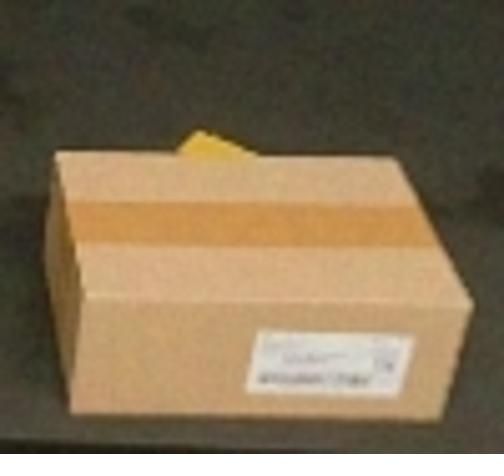

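move(
  joints={"left_arm_joint1_rad":2.445,"left_arm_joint2_rad":-1.518,"left_arm_joint3_rad":-1.534,"left_arm_joint4_rad":-2.102,"left_arm_joint5_rad":-0.31,"left_arm_joint6_rad":0.586,"left_arm_joint7_rad":0.209},
)

move(
  target={"side":"right","x":0.55,"y":-0.27,"z":1.15,"pitch_deg":60,"heading_deg":0,"arc":true},
)

move(
  joints={"body_ankle_rad":-0.4,"body_knee_rad":0.7,"body_waist_pitch_rad":0.2},
  speeds={"body_ankle_rad":0.3},
  cameras=["all"],
)

Scene clock: 24.30 s.
Joint torques (N m): left_arm=[4.84 -0.4 0.07 -13.87 0.46 -1.13 0.15] | right_arm=[12.38 7.73 5.74 -14.18 0.1 -2.27 0.08]
move: done
base_odometry: x=+0.530 y=+1.076 heading=+1.112
turned_by_wheels: +0.000
turned_by_imu: -0.001
base_tilt: forward=+0.2 right=+0.9
base_status: not commanded
joint_positions: body_ankle_rad=-0.200 body_knee_rad=+0.400 body_waist_pitch_rad=-0.200 body_waist_roll_rad=+0.000 body_waist_yaw_rad=+0.000 left_arm_joint1_rad=+2.442 left_arm_joint2_rad=-1.515 left_arm_joint3_rad=-1.534 left_arm_joint4_rad=-2.101 left_arm_joint5_rad=-0.311 left_arm_joint6_rad=+0.585 left_arm_joint7_rad=+0.208 left_gripper_rad=+0.000 right_arm_joint1_rad=-1.806 right_arm_joint2_rad=-1.182 right_arm_joint3_rad=+1.531 right_arm_joint4_rad=-1.729 right_arm_joint5_rad=+0.421 right_arm_joint6_rad=+0.076 right_arm_joint7_rad=+0.011 right_gripper_rad=+0.000 head_yaw_rad=+0.000 head_roll_rad=+0.000 head_pitch_rad=+0.100
joint_status: all done
arms_held: 0
arms_held_load: -
chest: x=+0.1062 y=+0.0000 z=+1.3667 quat_wxyz=(+1.000, +0.000, +0.000, +0.000) (m; base frame)
head_camera_pose: x=+0.2033 y=+0.0277 z=+1.7216 quat_wxyz=(+0.359, -0.614, +0.594, -0.375) (m; base frame)
left_hand: x=+0.3600 y=+0.2406 z=+0.8006 quat_wxyz=(+0.030, +0.949, +0.095, +0.300) pitch_deg=+54.9 heading_deg=+0.0 roll_deg=+168.5 fingers_toward=(+0.58, +0.00, -0.82) jaws_along=(+0.16, -0.98, +0.11) (m; base frame)
right_hand: x=+0.6646 y=-0.2950 z=+1.0018 quat_wxyz=(+0.053, -0.767, -0.022, -0.639) pitch_deg=+10.2 heading_deg=+6.4 roll_deg=+183.1 fingers_toward=(+0.98, +0.11, -0.18) jaws_along=(+0.10, -0.99, -0.05) (m; base frame)
pictures: none

Scene clock: 29.80 s.
Joint torques (N m): left_arm=[4.63 -0.21 0.15 -13.9 0.52 -1.12 0.2] | right_arm=[17.92 11.49 11.12 5.97 -0.6 -0.6 -0.43]
move: done
base_odometry: x=+0.530 y=+1.076 heading=+1.112
turned_by_wheels: +0.000
turned_by_imu: -0.001
base_tilt: forward=+0.2 right=+0.8
base_status: not commanded
joint_positions: body_ankle_rad=-0.200 body_knee_rad=+0.400 body_waist_pitch_rad=-0.200 body_waist_roll_rad=+0.000 body_waist_yaw_rad=+0.000 left_arm_joint1_rad=+2.443 left_arm_joint2_rad=-1.516 left_arm_joint3_rad=-1.534 left_arm_joint4_rad=-2.101 left_arm_joint5_rad=-0.311 left_arm_joint6_rad=+0.585 left_arm_joint7_rad=+0.208 left_gripper_rad=+0.000 right_arm_joint1_rad=-1.985 right_arm_joint2_rad=+0.580 right_arm_joint3_rad=+2.008 right_arm_joint4_rad=-2.229 right_arm_joint5_rad=+2.740 right_arm_joint6_rad=+0.386 right_arm_joint7_rad=-0.847 right_gripper_rad=+0.000 head_yaw_rad=+0.000 head_roll_rad=+0.000 head_pitch_rad=+0.100
joint_status: not commanded
arms_held: 0
arms_held_load: -
chest: x=+0.1062 y=+0.0000 z=+1.3667 quat_wxyz=(+1.000, +0.000, +0.000, +0.000) (m; base frame)
head_camera_pose: x=+0.2033 y=+0.0277 z=+1.7216 quat_wxyz=(+0.359, -0.614, +0.594, -0.375) (m; base frame)
left_hand: x=+0.3597 y=+0.2405 z=+0.8005 quat_wxyz=(+0.030, +0.949, +0.095, +0.300) pitch_deg=+54.9 heading_deg=+0.0 roll_deg=+168.5 fingers_toward=(+0.57, +0.00, -0.82) jaws_along=(+0.16, -0.98, +0.11) (m; base frame)
right_hand: x=+0.5507 y=-0.2698 z=+1.1509 quat_wxyz=(+0.001, -0.966, +0.001, -0.260) pitch_deg=+59.8 heading_deg=+0.3 roll_deg=+180.4 fingers_toward=(+0.50, +0.00, -0.86) jaws_along=(+0.00, -1.00, +0.00) (m; base frame)
right_hand_status: reached (checked arc, to end with the hand's camera side down, planned for 5.0 s): 1 mm and 0.3 deg off.
pictures: none

Scene clock: 32.47 s.
Joint torques (N m): left_arm=[16.14 -0.28 0.55 -8.69 0.34 -0.11 0.33] | right_arm=[18.65 7.4 9.26 0.14 0.24 0.1 -0.34]
move: done
base_odometry: x=+0.530 y=+1.076 heading=+1.112
turned_by_wheels: +0.000
turned_by_imu: +0.000
base_tilt: forward=+0.3 right=+0.8
base_status: not commanded
joint_positions: body_ankle_rad=-0.400 body_knee_rad=+0.700 body_waist_pitch_rad=+0.200 body_waist_roll_rad=+0.000 body_waist_yaw_rad=+0.000 left_arm_joint1_rad=+2.443 left_arm_joint2_rad=-1.516 left_arm_joint3_rad=-1.534 left_arm_joint4_rad=-2.101 left_arm_joint5_rad=-0.311 left_arm_joint6_rad=+0.585 left_arm_joint7_rad=+0.208 left_gripper_rad=+0.000 right_arm_joint1_rad=-1.987 right_arm_joint2_rad=+0.580 right_arm_joint3_rad=+2.008 right_arm_joint4_rad=-2.229 right_arm_joint5_rad=+2.740 right_arm_joint6_rad=+0.386 right_arm_joint7_rad=-0.848 right_gripper_rad=+0.000 head_yaw_rad=+0.000 head_roll_rad=+0.000 head_pitch_rad=+0.100
joint_status: all done
arms_held: 0
arms_held_load: -
chest: x=+0.2935 y=+0.0000 z=+1.2801 quat_wxyz=(+0.969, +0.000, +0.247, +0.000) (m; base frame)
head_camera_pose: x=+0.5489 y=+0.0277 z=+1.5450 quat_wxyz=(+0.201, -0.688, +0.664, -0.212) (m; base frame)
left_hand: x=+0.2448 y=+0.2405 z=+0.6617 quat_wxyz=(+0.006, +0.993, +0.100, +0.056) pitch_deg=+83.5 heading_deg=-0.2 roll_deg=+168.4 fingers_toward=(+0.11, +0.00, -0.99) jaws_along=(+0.20, -0.98, +0.02) (m; base frame)
right_hand: x=+0.5799 y=-0.2698 z=+0.8774 quat_wxyz=(+0.001, -1.000, +0.001, -0.013) pitch_deg=+88.5 heading_deg=+179.9 roll_deg=+0.0 fingers_toward=(+0.03, +0.00, -1.00) jaws_along=(+0.00, -1.00, +0.00) (m; base frame)
pictures: head_camera, left_wrist_camera, right_wrist_camera
camera_calibration:
head_camera: T_world_to_cam=[[0.027772, -0.999319, 0.0242937, -0.0251507], [-0.829266, -0.0366027, -0.557655, 1.31775], [0.558164, -0.00465872, -0.829717, 0.975738], [0, 0, 0, 1]] pos_world=[0.548842, 0.0276454, 1.54505]
left_wrist_camera: T_world_to_cam=[[-0.199736, 0.979698, -0.0172564, -0.182073], [0.805738, 0.17424, 0.566062, -0.598756], [0.557577, 0.0991587, -0.824182, 0.516992], [0, 0, 0, 1]] pos_world=[0.157811, 0.23144, 0.761887]
right_wrist_camera: T_world_to_cam=[[-0.0190226, 0.99973, 0.0133631, 0.264031], [0.841755, 0.00880154, 0.539788, -0.952848], [0.539524, 0.0215166, -0.841695, 0.569668], [0, 0, 0, 1]] pos_world=[0.499738, -0.26783, 0.990294]

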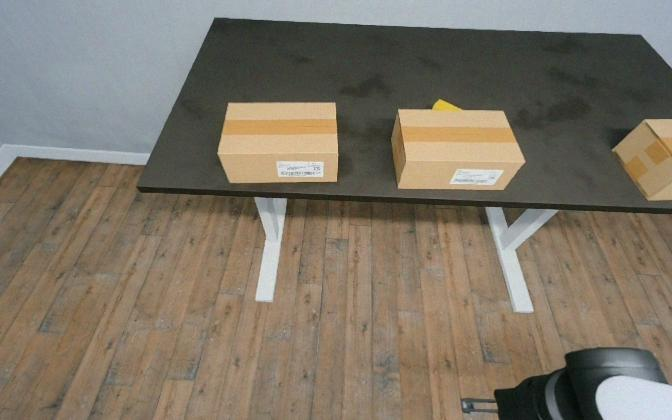

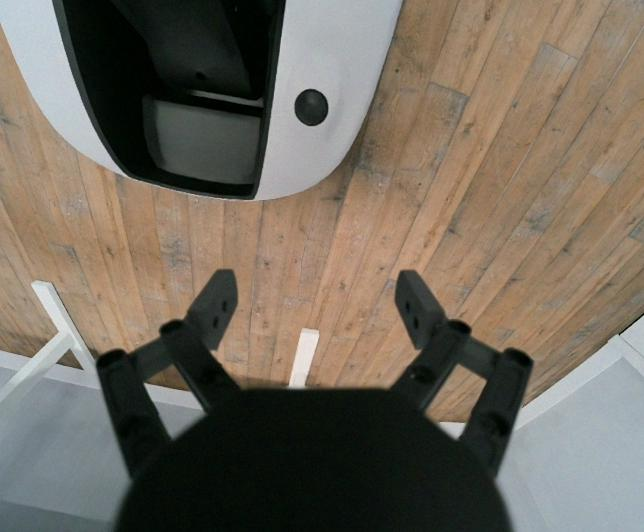

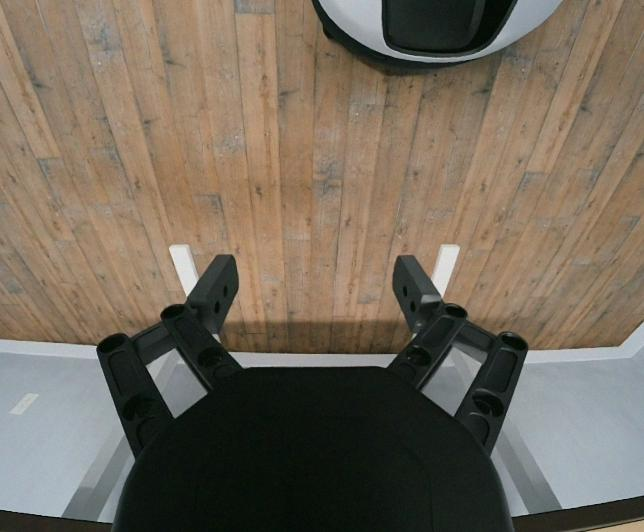

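move(
  target={"side":"right","x":0.6,"y":-0.27,"z":1.16,"pitch_deg":90,"heading_deg":0,"roll_deg":0,"arc":true},
)

move(
  base={"translate_m":0.4},
  joints={"head_pitch_rad":0.3},
  cameras=["head_camera"],
)

Scene clock: 34.53 s.
Joint torques (N m): left_arm=[16.11 -0.22 0.67 -8.71 0.38 -0.08 0.36] | right_arm=[18.65 7.77 9.43 0.36 0.25 -0.03 -0.34]
move: refused
base_odometry: x=+0.530 y=+1.076 heading=+1.112
turned_by_wheels: +0.000
turned_by_imu: +0.000
base_tilt: forward=+0.2 right=+0.8
base_status: not commanded
joint_positions: body_ankle_rad=-0.400 body_knee_rad=+0.700 body_waist_pitch_rad=+0.200 body_waist_roll_rad=+0.000 body_waist_yaw_rad=+0.000 left_arm_joint1_rad=+2.443 left_arm_joint2_rad=-1.516 left_arm_joint3_rad=-1.534 left_arm_joint4_rad=-2.101 left_arm_joint5_rad=-0.311 left_arm_joint6_rad=+0.585 left_arm_joint7_rad=+0.208 left_gripper_rad=+0.000 right_arm_joint1_rad=-1.987 right_arm_joint2_rad=+0.580 right_arm_joint3_rad=+2.008 right_arm_joint4_rad=-2.229 right_arm_joint5_rad=+2.740 right_arm_joint6_rad=+0.386 right_arm_joint7_rad=-0.848 right_gripper_rad=+0.000 head_yaw_rad=+0.000 head_roll_rad=+0.000 head_pitch_rad=+0.100
joint_status: not commanded
arms_held: 0
arms_held_load: -
chest: x=+0.2935 y=+0.0000 z=+1.2801 quat_wxyz=(+0.969, +0.000, +0.247, +0.000) (m; base frame)
head_camera_pose: x=+0.5489 y=+0.0277 z=+1.5450 quat_wxyz=(+0.201, -0.688, +0.664, -0.212) (m; base frame)
left_hand: x=+0.2448 y=+0.2405 z=+0.6617 quat_wxyz=(+0.006, +0.993, +0.100, +0.056) pitch_deg=+83.5 heading_deg=-0.2 roll_deg=+168.4 fingers_toward=(+0.11, +0.00, -0.99) jaws_along=(+0.20, -0.98, +0.02) (m; base frame)
right_hand: x=+0.5799 y=-0.2698 z=+0.8774 quat_wxyz=(+0.001, -1.000, +0.001, -0.013) pitch_deg=+88.5 heading_deg=+179.9 roll_deg=+0.0 fingers_toward=(+0.03, +0.00, -1.00) jaws_along=(+0.00, -1.00, +0.00) (m; base frame)
right_hand_status: refused: the best posture that gets there brings the right wrist within 0.00 rad of the stop that joints 6 and 7 share (needs 0.10 rad clear). Nothing moved. A plan exists at "pitch_deg" 75 (an arc).
pictures: none

not run: a stop came earlier in this reply.

move(
  target={"side":"right","x":0.68,"y":-0.27,"z":1.18,"pitch_deg":80,"heading_deg":0,"roll_deg":0,"arc":true},
  cameras=["head_camera"],
)

move(
  base={"translate_m":0.4},
  joints={"head_pitch_rad":0.3},
  cameras=["head_camera","right_wrist_camera"],
)

Scene clock: 35.93 s.
Joint torques (N m): left_arm=[16.18 -0.46 0.55 -8.5 0.43 -0.07 0.39] | right_arm=[19.15 7 9.31 0.14 0.13 0.06 -0.35]
move: refused
base_odometry: x=+0.530 y=+1.076 heading=+1.112
turned_by_wheels: +0.000
turned_by_imu: +0.000
base_tilt: forward=+0.3 right=+0.8
base_status: not commanded
joint_positions: body_ankle_rad=-0.400 body_knee_rad=+0.700 body_waist_pitch_rad=+0.200 body_waist_roll_rad=+0.000 body_waist_yaw_rad=+0.000 left_arm_joint1_rad=+2.443 left_arm_joint2_rad=-1.516 left_arm_joint3_rad=-1.534 left_arm_joint4_rad=-2.101 left_arm_joint5_rad=-0.311 left_arm_joint6_rad=+0.585 left_arm_joint7_rad=+0.208 left_gripper_rad=+0.000 right_arm_joint1_rad=-1.987 right_arm_joint2_rad=+0.580 right_arm_joint3_rad=+2.008 right_arm_joint4_rad=-2.229 right_arm_joint5_rad=+2.740 right_arm_joint6_rad=+0.386 right_arm_joint7_rad=-0.848 right_gripper_rad=+0.000 head_yaw_rad=+0.000 head_roll_rad=+0.000 head_pitch_rad=+0.100
joint_status: not commanded
arms_held: 0
arms_held_load: -
chest: x=+0.2935 y=+0.0000 z=+1.2801 quat_wxyz=(+0.969, +0.000, +0.247, +0.000) (m; base frame)
head_camera_pose: x=+0.5489 y=+0.0277 z=+1.5450 quat_wxyz=(+0.201, -0.688, +0.664, -0.212) (m; base frame)
left_hand: x=+0.2448 y=+0.2405 z=+0.6617 quat_wxyz=(+0.006, +0.993, +0.100, +0.056) pitch_deg=+83.5 heading_deg=-0.2 roll_deg=+168.4 fingers_toward=(+0.11, +0.00, -0.99) jaws_along=(+0.20, -0.98, +0.02) (m; base frame)
right_hand: x=+0.5799 y=-0.2698 z=+0.8774 quat_wxyz=(+0.001, -1.000, +0.001, -0.013) pitch_deg=+88.5 heading_deg=+179.9 roll_deg=+0.0 fingers_toward=(+0.03, +0.00, -1.00) jaws_along=(+0.00, -1.00, +0.00) (m; base frame)
right_hand_status: refused: the best posture that gets there brings the right wrist within 0.00 rad of the stop that joints 6 and 7 share (needs 0.10 rad clear). Nothing moved. A plan exists at "pitch_deg" 70.
pictures: head_camera
camera_calibration:
head_camera: T_world_to_cam=[[0.027772, -0.999319, 0.0242937, -0.0251507], [-0.829266, -0.0366027, -0.557655, 1.31775], [0.558164, -0.00465872, -0.829717, 0.975738], [0, 0, 0, 1]] pos_world=[0.548842, 0.0276454, 1.54505]

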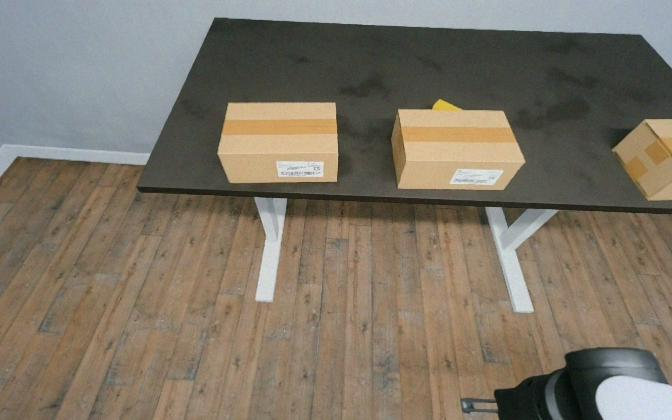

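not run: a stop came earlier in this reply.

Use pitch 65, roll free.

move(
  target={"side":"right","x":0.66,"y":-0.3,"z":1.22,"pitch_deg":60,"heading_deg":0,"arc":true},
)

move(
  base={"translate_m":0.4},
  joints={"head_pitch_rad":0.1},
  cameras=["head_camera","right_wrist_camera"],
)

Scene clock: 40.33 s.
Joint torques (N m): left_arm=[15.55 -0.22 0.57 -8.62 0.32 -0.1 0.33] | right_arm=[8.75 7.16 3.82 13.51 0.28 -0.97 0.33]
move: done
base_odometry: x=+0.530 y=+1.076 heading=+1.112
turned_by_wheels: +0.000
turned_by_imu: -0.001
base_tilt: forward=+0.2 right=+0.9
base_status: not commanded
joint_positions: body_ankle_rad=-0.400 body_knee_rad=+0.700 body_waist_pitch_rad=+0.200 body_waist_roll_rad=+0.000 body_waist_yaw_rad=+0.000 left_arm_joint1_rad=+2.443 left_arm_joint2_rad=-1.516 left_arm_joint3_rad=-1.534 left_arm_joint4_rad=-2.101 left_arm_joint5_rad=-0.311 left_arm_joint6_rad=+0.585 left_arm_joint7_rad=+0.208 left_gripper_rad=+0.000 right_arm_joint1_rad=-0.669 right_arm_joint2_rad=+1.246 right_arm_joint3_rad=+1.490 right_arm_joint4_rad=-2.222 right_arm_joint5_rad=+2.971 right_arm_joint6_rad=+0.798 right_arm_joint7_rad=-0.191 right_gripper_rad=+0.000 head_yaw_rad=+0.000 head_roll_rad=+0.000 head_pitch_rad=+0.100
joint_status: not commanded
arms_held: 0
arms_held_load: -
chest: x=+0.2935 y=+0.0000 z=+1.2801 quat_wxyz=(+0.969, +0.000, +0.247, +0.000) (m; base frame)
head_camera_pose: x=+0.5488 y=+0.0277 z=+1.5451 quat_wxyz=(+0.201, -0.688, +0.664, -0.212) (m; base frame)
left_hand: x=+0.2445 y=+0.2405 z=+0.6618 quat_wxyz=(+0.006, +0.993, +0.100, +0.056) pitch_deg=+83.6 heading_deg=+0.0 roll_deg=+168.5 fingers_toward=(+0.11, +0.00, -0.99) jaws_along=(+0.20, -0.98, +0.02) (m; base frame)
right_hand: x=+0.6601 y=-0.3001 z=+1.2189 quat_wxyz=(+0.000, -0.966, +0.000, -0.258) pitch_deg=+60.1 heading_deg=+0.0 roll_deg=+180.0 fingers_toward=(+0.50, +0.00, -0.87) jaws_along=(+0.00, -1.00, +0.00) (m; base frame)
right_hand_status: reached (checked arc, to end with the hand's camera side down, planned for 3.0 s): 1 mm and 0.1 deg off.
pictures: none

Scene clock: 43.80 s.
Joint torques (N m): left_arm=[15.88 -0.36 0.49 -7.83 0.33 -0.16 0.3] | right_arm=[7.93 7.41 4.17 13.45 0.18 -1.22 0.11]
move: done
base_odometry: x=+0.706 y=+1.435 heading=+1.113
turned_by_wheels: +0.001
turned_by_imu: +0.000
base_tilt: forward=+0.2 right=+0.9
base_status: done
joint_positions: body_ankle_rad=-0.400 body_knee_rad=+0.700 body_waist_pitch_rad=+0.200 body_waist_roll_rad=+0.000 body_waist_yaw_rad=+0.000 left_arm_joint1_rad=+2.444 left_arm_joint2_rad=-1.516 left_arm_joint3_rad=-1.534 left_arm_joint4_rad=-2.102 left_arm_joint5_rad=-0.311 left_arm_joint6_rad=+0.585 left_arm_joint7_rad=+0.208 left_gripper_rad=+0.000 right_arm_joint1_rad=-0.667 right_arm_joint2_rad=+1.247 right_arm_joint3_rad=+1.490 right_arm_joint4_rad=-2.222 right_arm_joint5_rad=+2.971 right_arm_joint6_rad=+0.799 right_arm_joint7_rad=-0.191 right_gripper_rad=+0.000 head_yaw_rad=+0.000 head_roll_rad=+0.000 head_pitch_rad=+0.100
joint_status: all done
arms_held: 0
arms_held_load: -
chest: x=+0.2936 y=+0.0000 z=+1.2800 quat_wxyz=(+0.969, +0.000, +0.248, +0.000) (m; base frame)
head_camera_pose: x=+0.5490 y=+0.0277 z=+1.5449 quat_wxyz=(+0.201, -0.688, +0.664, -0.211) (m; base frame)
left_hand: x=+0.2449 y=+0.2403 z=+0.6620 quat_wxyz=(+0.006, +0.993, +0.100, +0.056) pitch_deg=+83.5 heading_deg=-0.2 roll_deg=+168.3 fingers_toward=(+0.11, +0.00, -0.99) jaws_along=(+0.20, -0.98, +0.02) (m; base frame)
right_hand: x=+0.6601 y=-0.3003 z=+1.2193 quat_wxyz=(+0.000, -0.966, +0.000, -0.258) pitch_deg=+60.1 heading_deg=+0.0 roll_deg=+179.9 fingers_toward=(+0.50, +0.00, -0.87) jaws_along=(+0.00, -1.00, +0.00) (m; base frame)
pictures: head_camera, right_wrist_camera
camera_calibration:
head_camera: T_world_to_cam=[[0.0278332, -0.999319, 0.0242048, -0.0250448], [-0.829387, -0.036603, -0.557474, 1.31751], [0.55798, -0.00455883, -0.829842, 0.975807], [0, 0, 0, 1]] pos_world=[0.548942, 0.0276455, 1.54485]
right_wrist_camera: T_world_to_cam=[[-0.0240778, 0.99971, -0.000763275, 0.312124], [0.482974, 0.0123008, 0.875549, -1.3762], [0.875304, 0.0207126, -0.48313, 0.155703], [0, 0, 0, 1]] pos_world=[0.535895, -0.29833, 1.28039]

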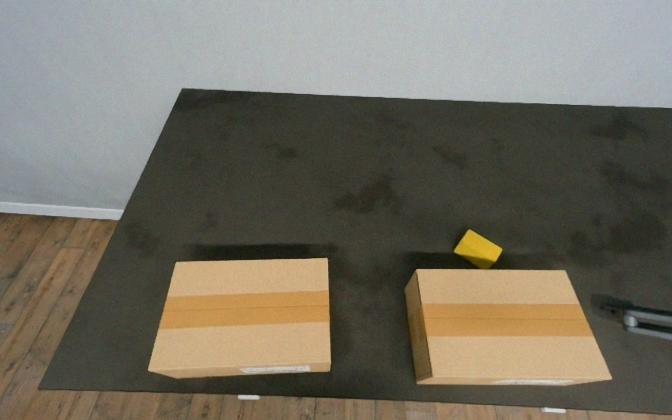

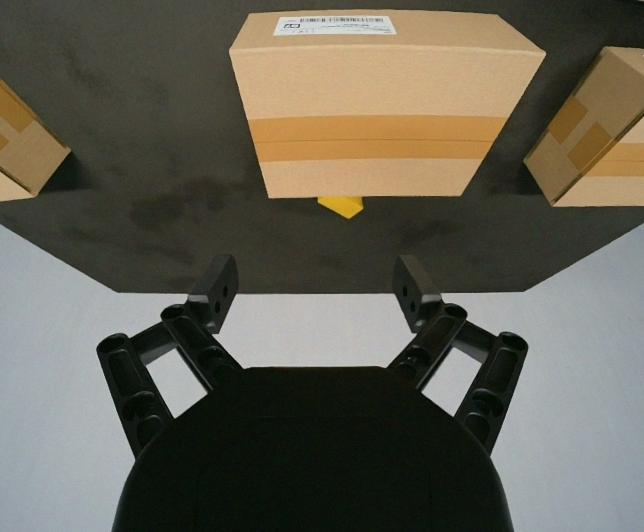

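move(
  where=[
    [467,233],
    [500,247],
    [458,250],
    [490,265],
    [478,246],
    [416,272],
    [564,274],
    [490,276],
    [460,385],
    [450,235],
    [520,255],
  ],
)

zoom_image(
  camera="head_camera",
  region=[430, 210, 530, 290],
)

Scene clock: 44.47 s.
Joint torques (N m): left_arm=[15.7 0.03 0.5 -7.83 0.32 -0.14 0.34] | right_arm=[7.65 6.52 4.36 13.7 0.25 -1.19 0.18]
base_odometry: x=+0.706 y=+1.435 heading=+1.113
turned_by_wheels: +0.000
turned_by_imu: +0.000
base_tilt: forward=+0.1 right=+0.8
where, head_camera: pixel (467, 233): x +0.869, y -0.234, z +1.004; pixel (500, 247): x +0.867, y -0.320, z +0.954; pixel (458, 250): x +0.849, y -0.224, z +0.969; pixel (490, 265): x +0.812, y -0.274, z +0.983; pixel (478, 246): x +0.842, y -0.250, z +1.002; pixel (416, 272): x +0.764, y -0.112, z +1.049; pixel (564, 274): x +0.768, y -0.356, z +1.054; pixel (490, 276): x +0.759, y -0.231, z +1.055; pixel (460, 385): x +0.610, y -0.189, z +0.952; pixel (450, 235): x +0.891, y -0.220, z +0.956; pixel (520, 255): x +0.850, y -0.357, z +0.954. By the robot's depth camera.
base_status: done
joint_positions: body_ankle_rad=-0.400 body_knee_rad=+0.700 body_waist_pitch_rad=+0.200 body_waist_roll_rad=+0.000 body_waist_yaw_rad=+0.000 left_arm_joint1_rad=+2.444 left_arm_joint2_rad=-1.516 left_arm_joint3_rad=-1.534 left_arm_joint4_rad=-2.102 left_arm_joint5_rad=-0.311 left_arm_joint6_rad=+0.585 left_arm_joint7_rad=+0.208 left_gripper_rad=+0.000 right_arm_joint1_rad=-0.667 right_arm_joint2_rad=+1.247 right_arm_joint3_rad=+1.490 right_arm_joint4_rad=-2.222 right_arm_joint5_rad=+2.971 right_arm_joint6_rad=+0.799 right_arm_joint7_rad=-0.191 right_gripper_rad=+0.000 head_yaw_rad=+0.000 head_roll_rad=+0.000 head_pitch_rad=+0.100
joint_status: all done
arms_held: 0
arms_held_load: -
chest: x=+0.2936 y=+0.0000 z=+1.2800 quat_wxyz=(+0.969, +0.000, +0.248, +0.000) (m; base frame)
head_camera_pose: x=+0.5490 y=+0.0277 z=+1.5449 quat_wxyz=(+0.201, -0.688, +0.664, -0.211) (m; base frame)
left_hand: x=+0.2449 y=+0.2403 z=+0.6620 quat_wxyz=(+0.006, +0.993, +0.100, +0.056) pitch_deg=+83.5 heading_deg=-0.2 roll_deg=+168.3 fingers_toward=(+0.11, +0.00, -0.99) jaws_along=(+0.20, -0.98, +0.02) (m; base frame)
right_hand: x=+0.6601 y=-0.3003 z=+1.2193 quat_wxyz=(+0.000, -0.966, +0.000, -0.258) pitch_deg=+60.1 heading_deg=+0.0 roll_deg=+179.9 fingers_toward=(+0.50, +0.00, -0.87) jaws_along=(+0.00, -1.00, +0.00) (m; base frame)
pictures: none

Scaled by 5.040.
This view is cut from an older image: the scene may have changed since it was taken.

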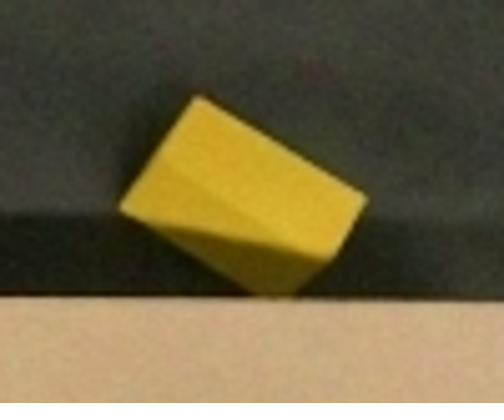

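move(
  target={"side":"right","x":0.838,"y":-0.267,"z":1.12,"pitch_deg":90,"heading_deg":55,"roll_deg":0,"arc":true},
  cameras=["head_camera","right_wrist_camera"],
)

Scene clock: 51.10 s.
Joint torques (N m): left_arm=[15.59 0.04 0.52 -7.64 0.33 -0.19 0.32] | right_arm=[7.76 6.2 4.12 13.71 0.16 -1.23 0.06]
move: refused
base_odometry: x=+0.706 y=+1.435 heading=+1.113
turned_by_wheels: +0.000
turned_by_imu: +0.000
base_tilt: forward=+0.3 right=+0.8
base_status: not commanded
joint_positions: body_ankle_rad=-0.400 body_knee_rad=+0.700 body_waist_pitch_rad=+0.200 body_waist_roll_rad=+0.000 body_waist_yaw_rad=+0.000 left_arm_joint1_rad=+2.444 left_arm_joint2_rad=-1.516 left_arm_joint3_rad=-1.534 left_arm_joint4_rad=-2.102 left_arm_joint5_rad=-0.311 left_arm_joint6_rad=+0.585 left_arm_joint7_rad=+0.208 left_gripper_rad=+0.000 right_arm_joint1_rad=-0.667 right_arm_joint2_rad=+1.247 right_arm_joint3_rad=+1.490 right_arm_joint4_rad=-2.222 right_arm_joint5_rad=+2.971 right_arm_joint6_rad=+0.799 right_arm_joint7_rad=-0.191 right_gripper_rad=+0.000 head_yaw_rad=+0.000 head_roll_rad=+0.000 head_pitch_rad=+0.100
joint_status: not commanded
arms_held: 0
arms_held_load: -
chest: x=+0.2936 y=+0.0000 z=+1.2800 quat_wxyz=(+0.969, +0.000, +0.248, +0.000) (m; base frame)
head_camera_pose: x=+0.5490 y=+0.0277 z=+1.5449 quat_wxyz=(+0.201, -0.688, +0.664, -0.211) (m; base frame)
left_hand: x=+0.2449 y=+0.2403 z=+0.6620 quat_wxyz=(+0.006, +0.993, +0.100, +0.056) pitch_deg=+83.5 heading_deg=-0.2 roll_deg=+168.3 fingers_toward=(+0.11, +0.00, -0.99) jaws_along=(+0.20, -0.98, +0.02) (m; base frame)
right_hand: x=+0.6601 y=-0.3003 z=+1.2193 quat_wxyz=(+0.000, -0.966, +0.000, -0.258) pitch_deg=+60.1 heading_deg=+0.0 roll_deg=+179.9 fingers_toward=(+0.50, +0.00, -0.87) jaws_along=(+0.00, -1.00, +0.00) (m; base frame)
right_hand_status: refused: the best posture that gets there brings the right wrist within 0.00 rad of the stop that joints 6 and 7 share (needs 0.10 rad clear). Nothing moved. A plan exists at "pitch_deg" 60 (an arc).
pictures: head_camera, right_wrist_camera
camera_calibration:
head_camera: T_world_to_cam=[[0.0278332, -0.999319, 0.0242048, -0.0250448], [-0.829387, -0.036603, -0.557474, 1.31751], [0.55798, -0.00455883, -0.829842, 0.975807], [0, 0, 0, 1]] pos_world=[0.548942, 0.0276455, 1.54485]
right_wrist_camera: T_world_to_cam=[[-0.0240778, 0.99971, -0.000763275, 0.312124], [0.482974, 0.0123008, 0.875549, -1.3762], [0.875304, 0.0207126, -0.48313, 0.155703], [0, 0, 0, 1]] pos_world=[0.535895, -0.29833, 1.28039]

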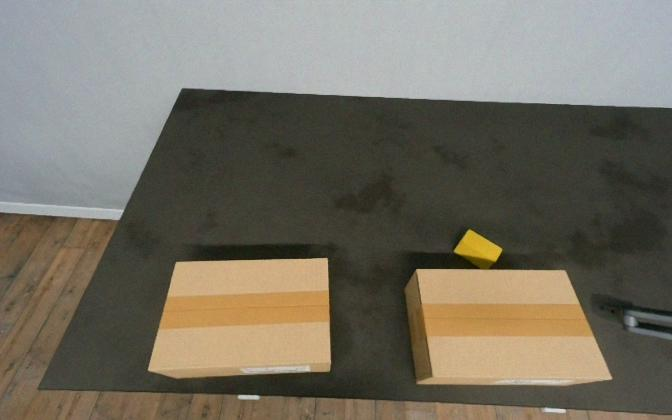

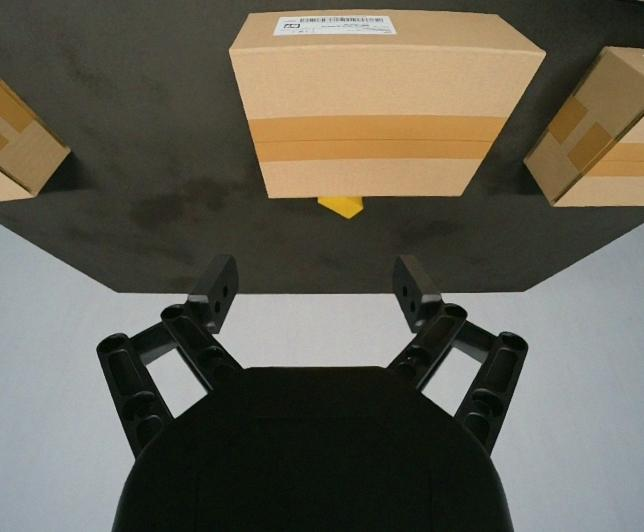

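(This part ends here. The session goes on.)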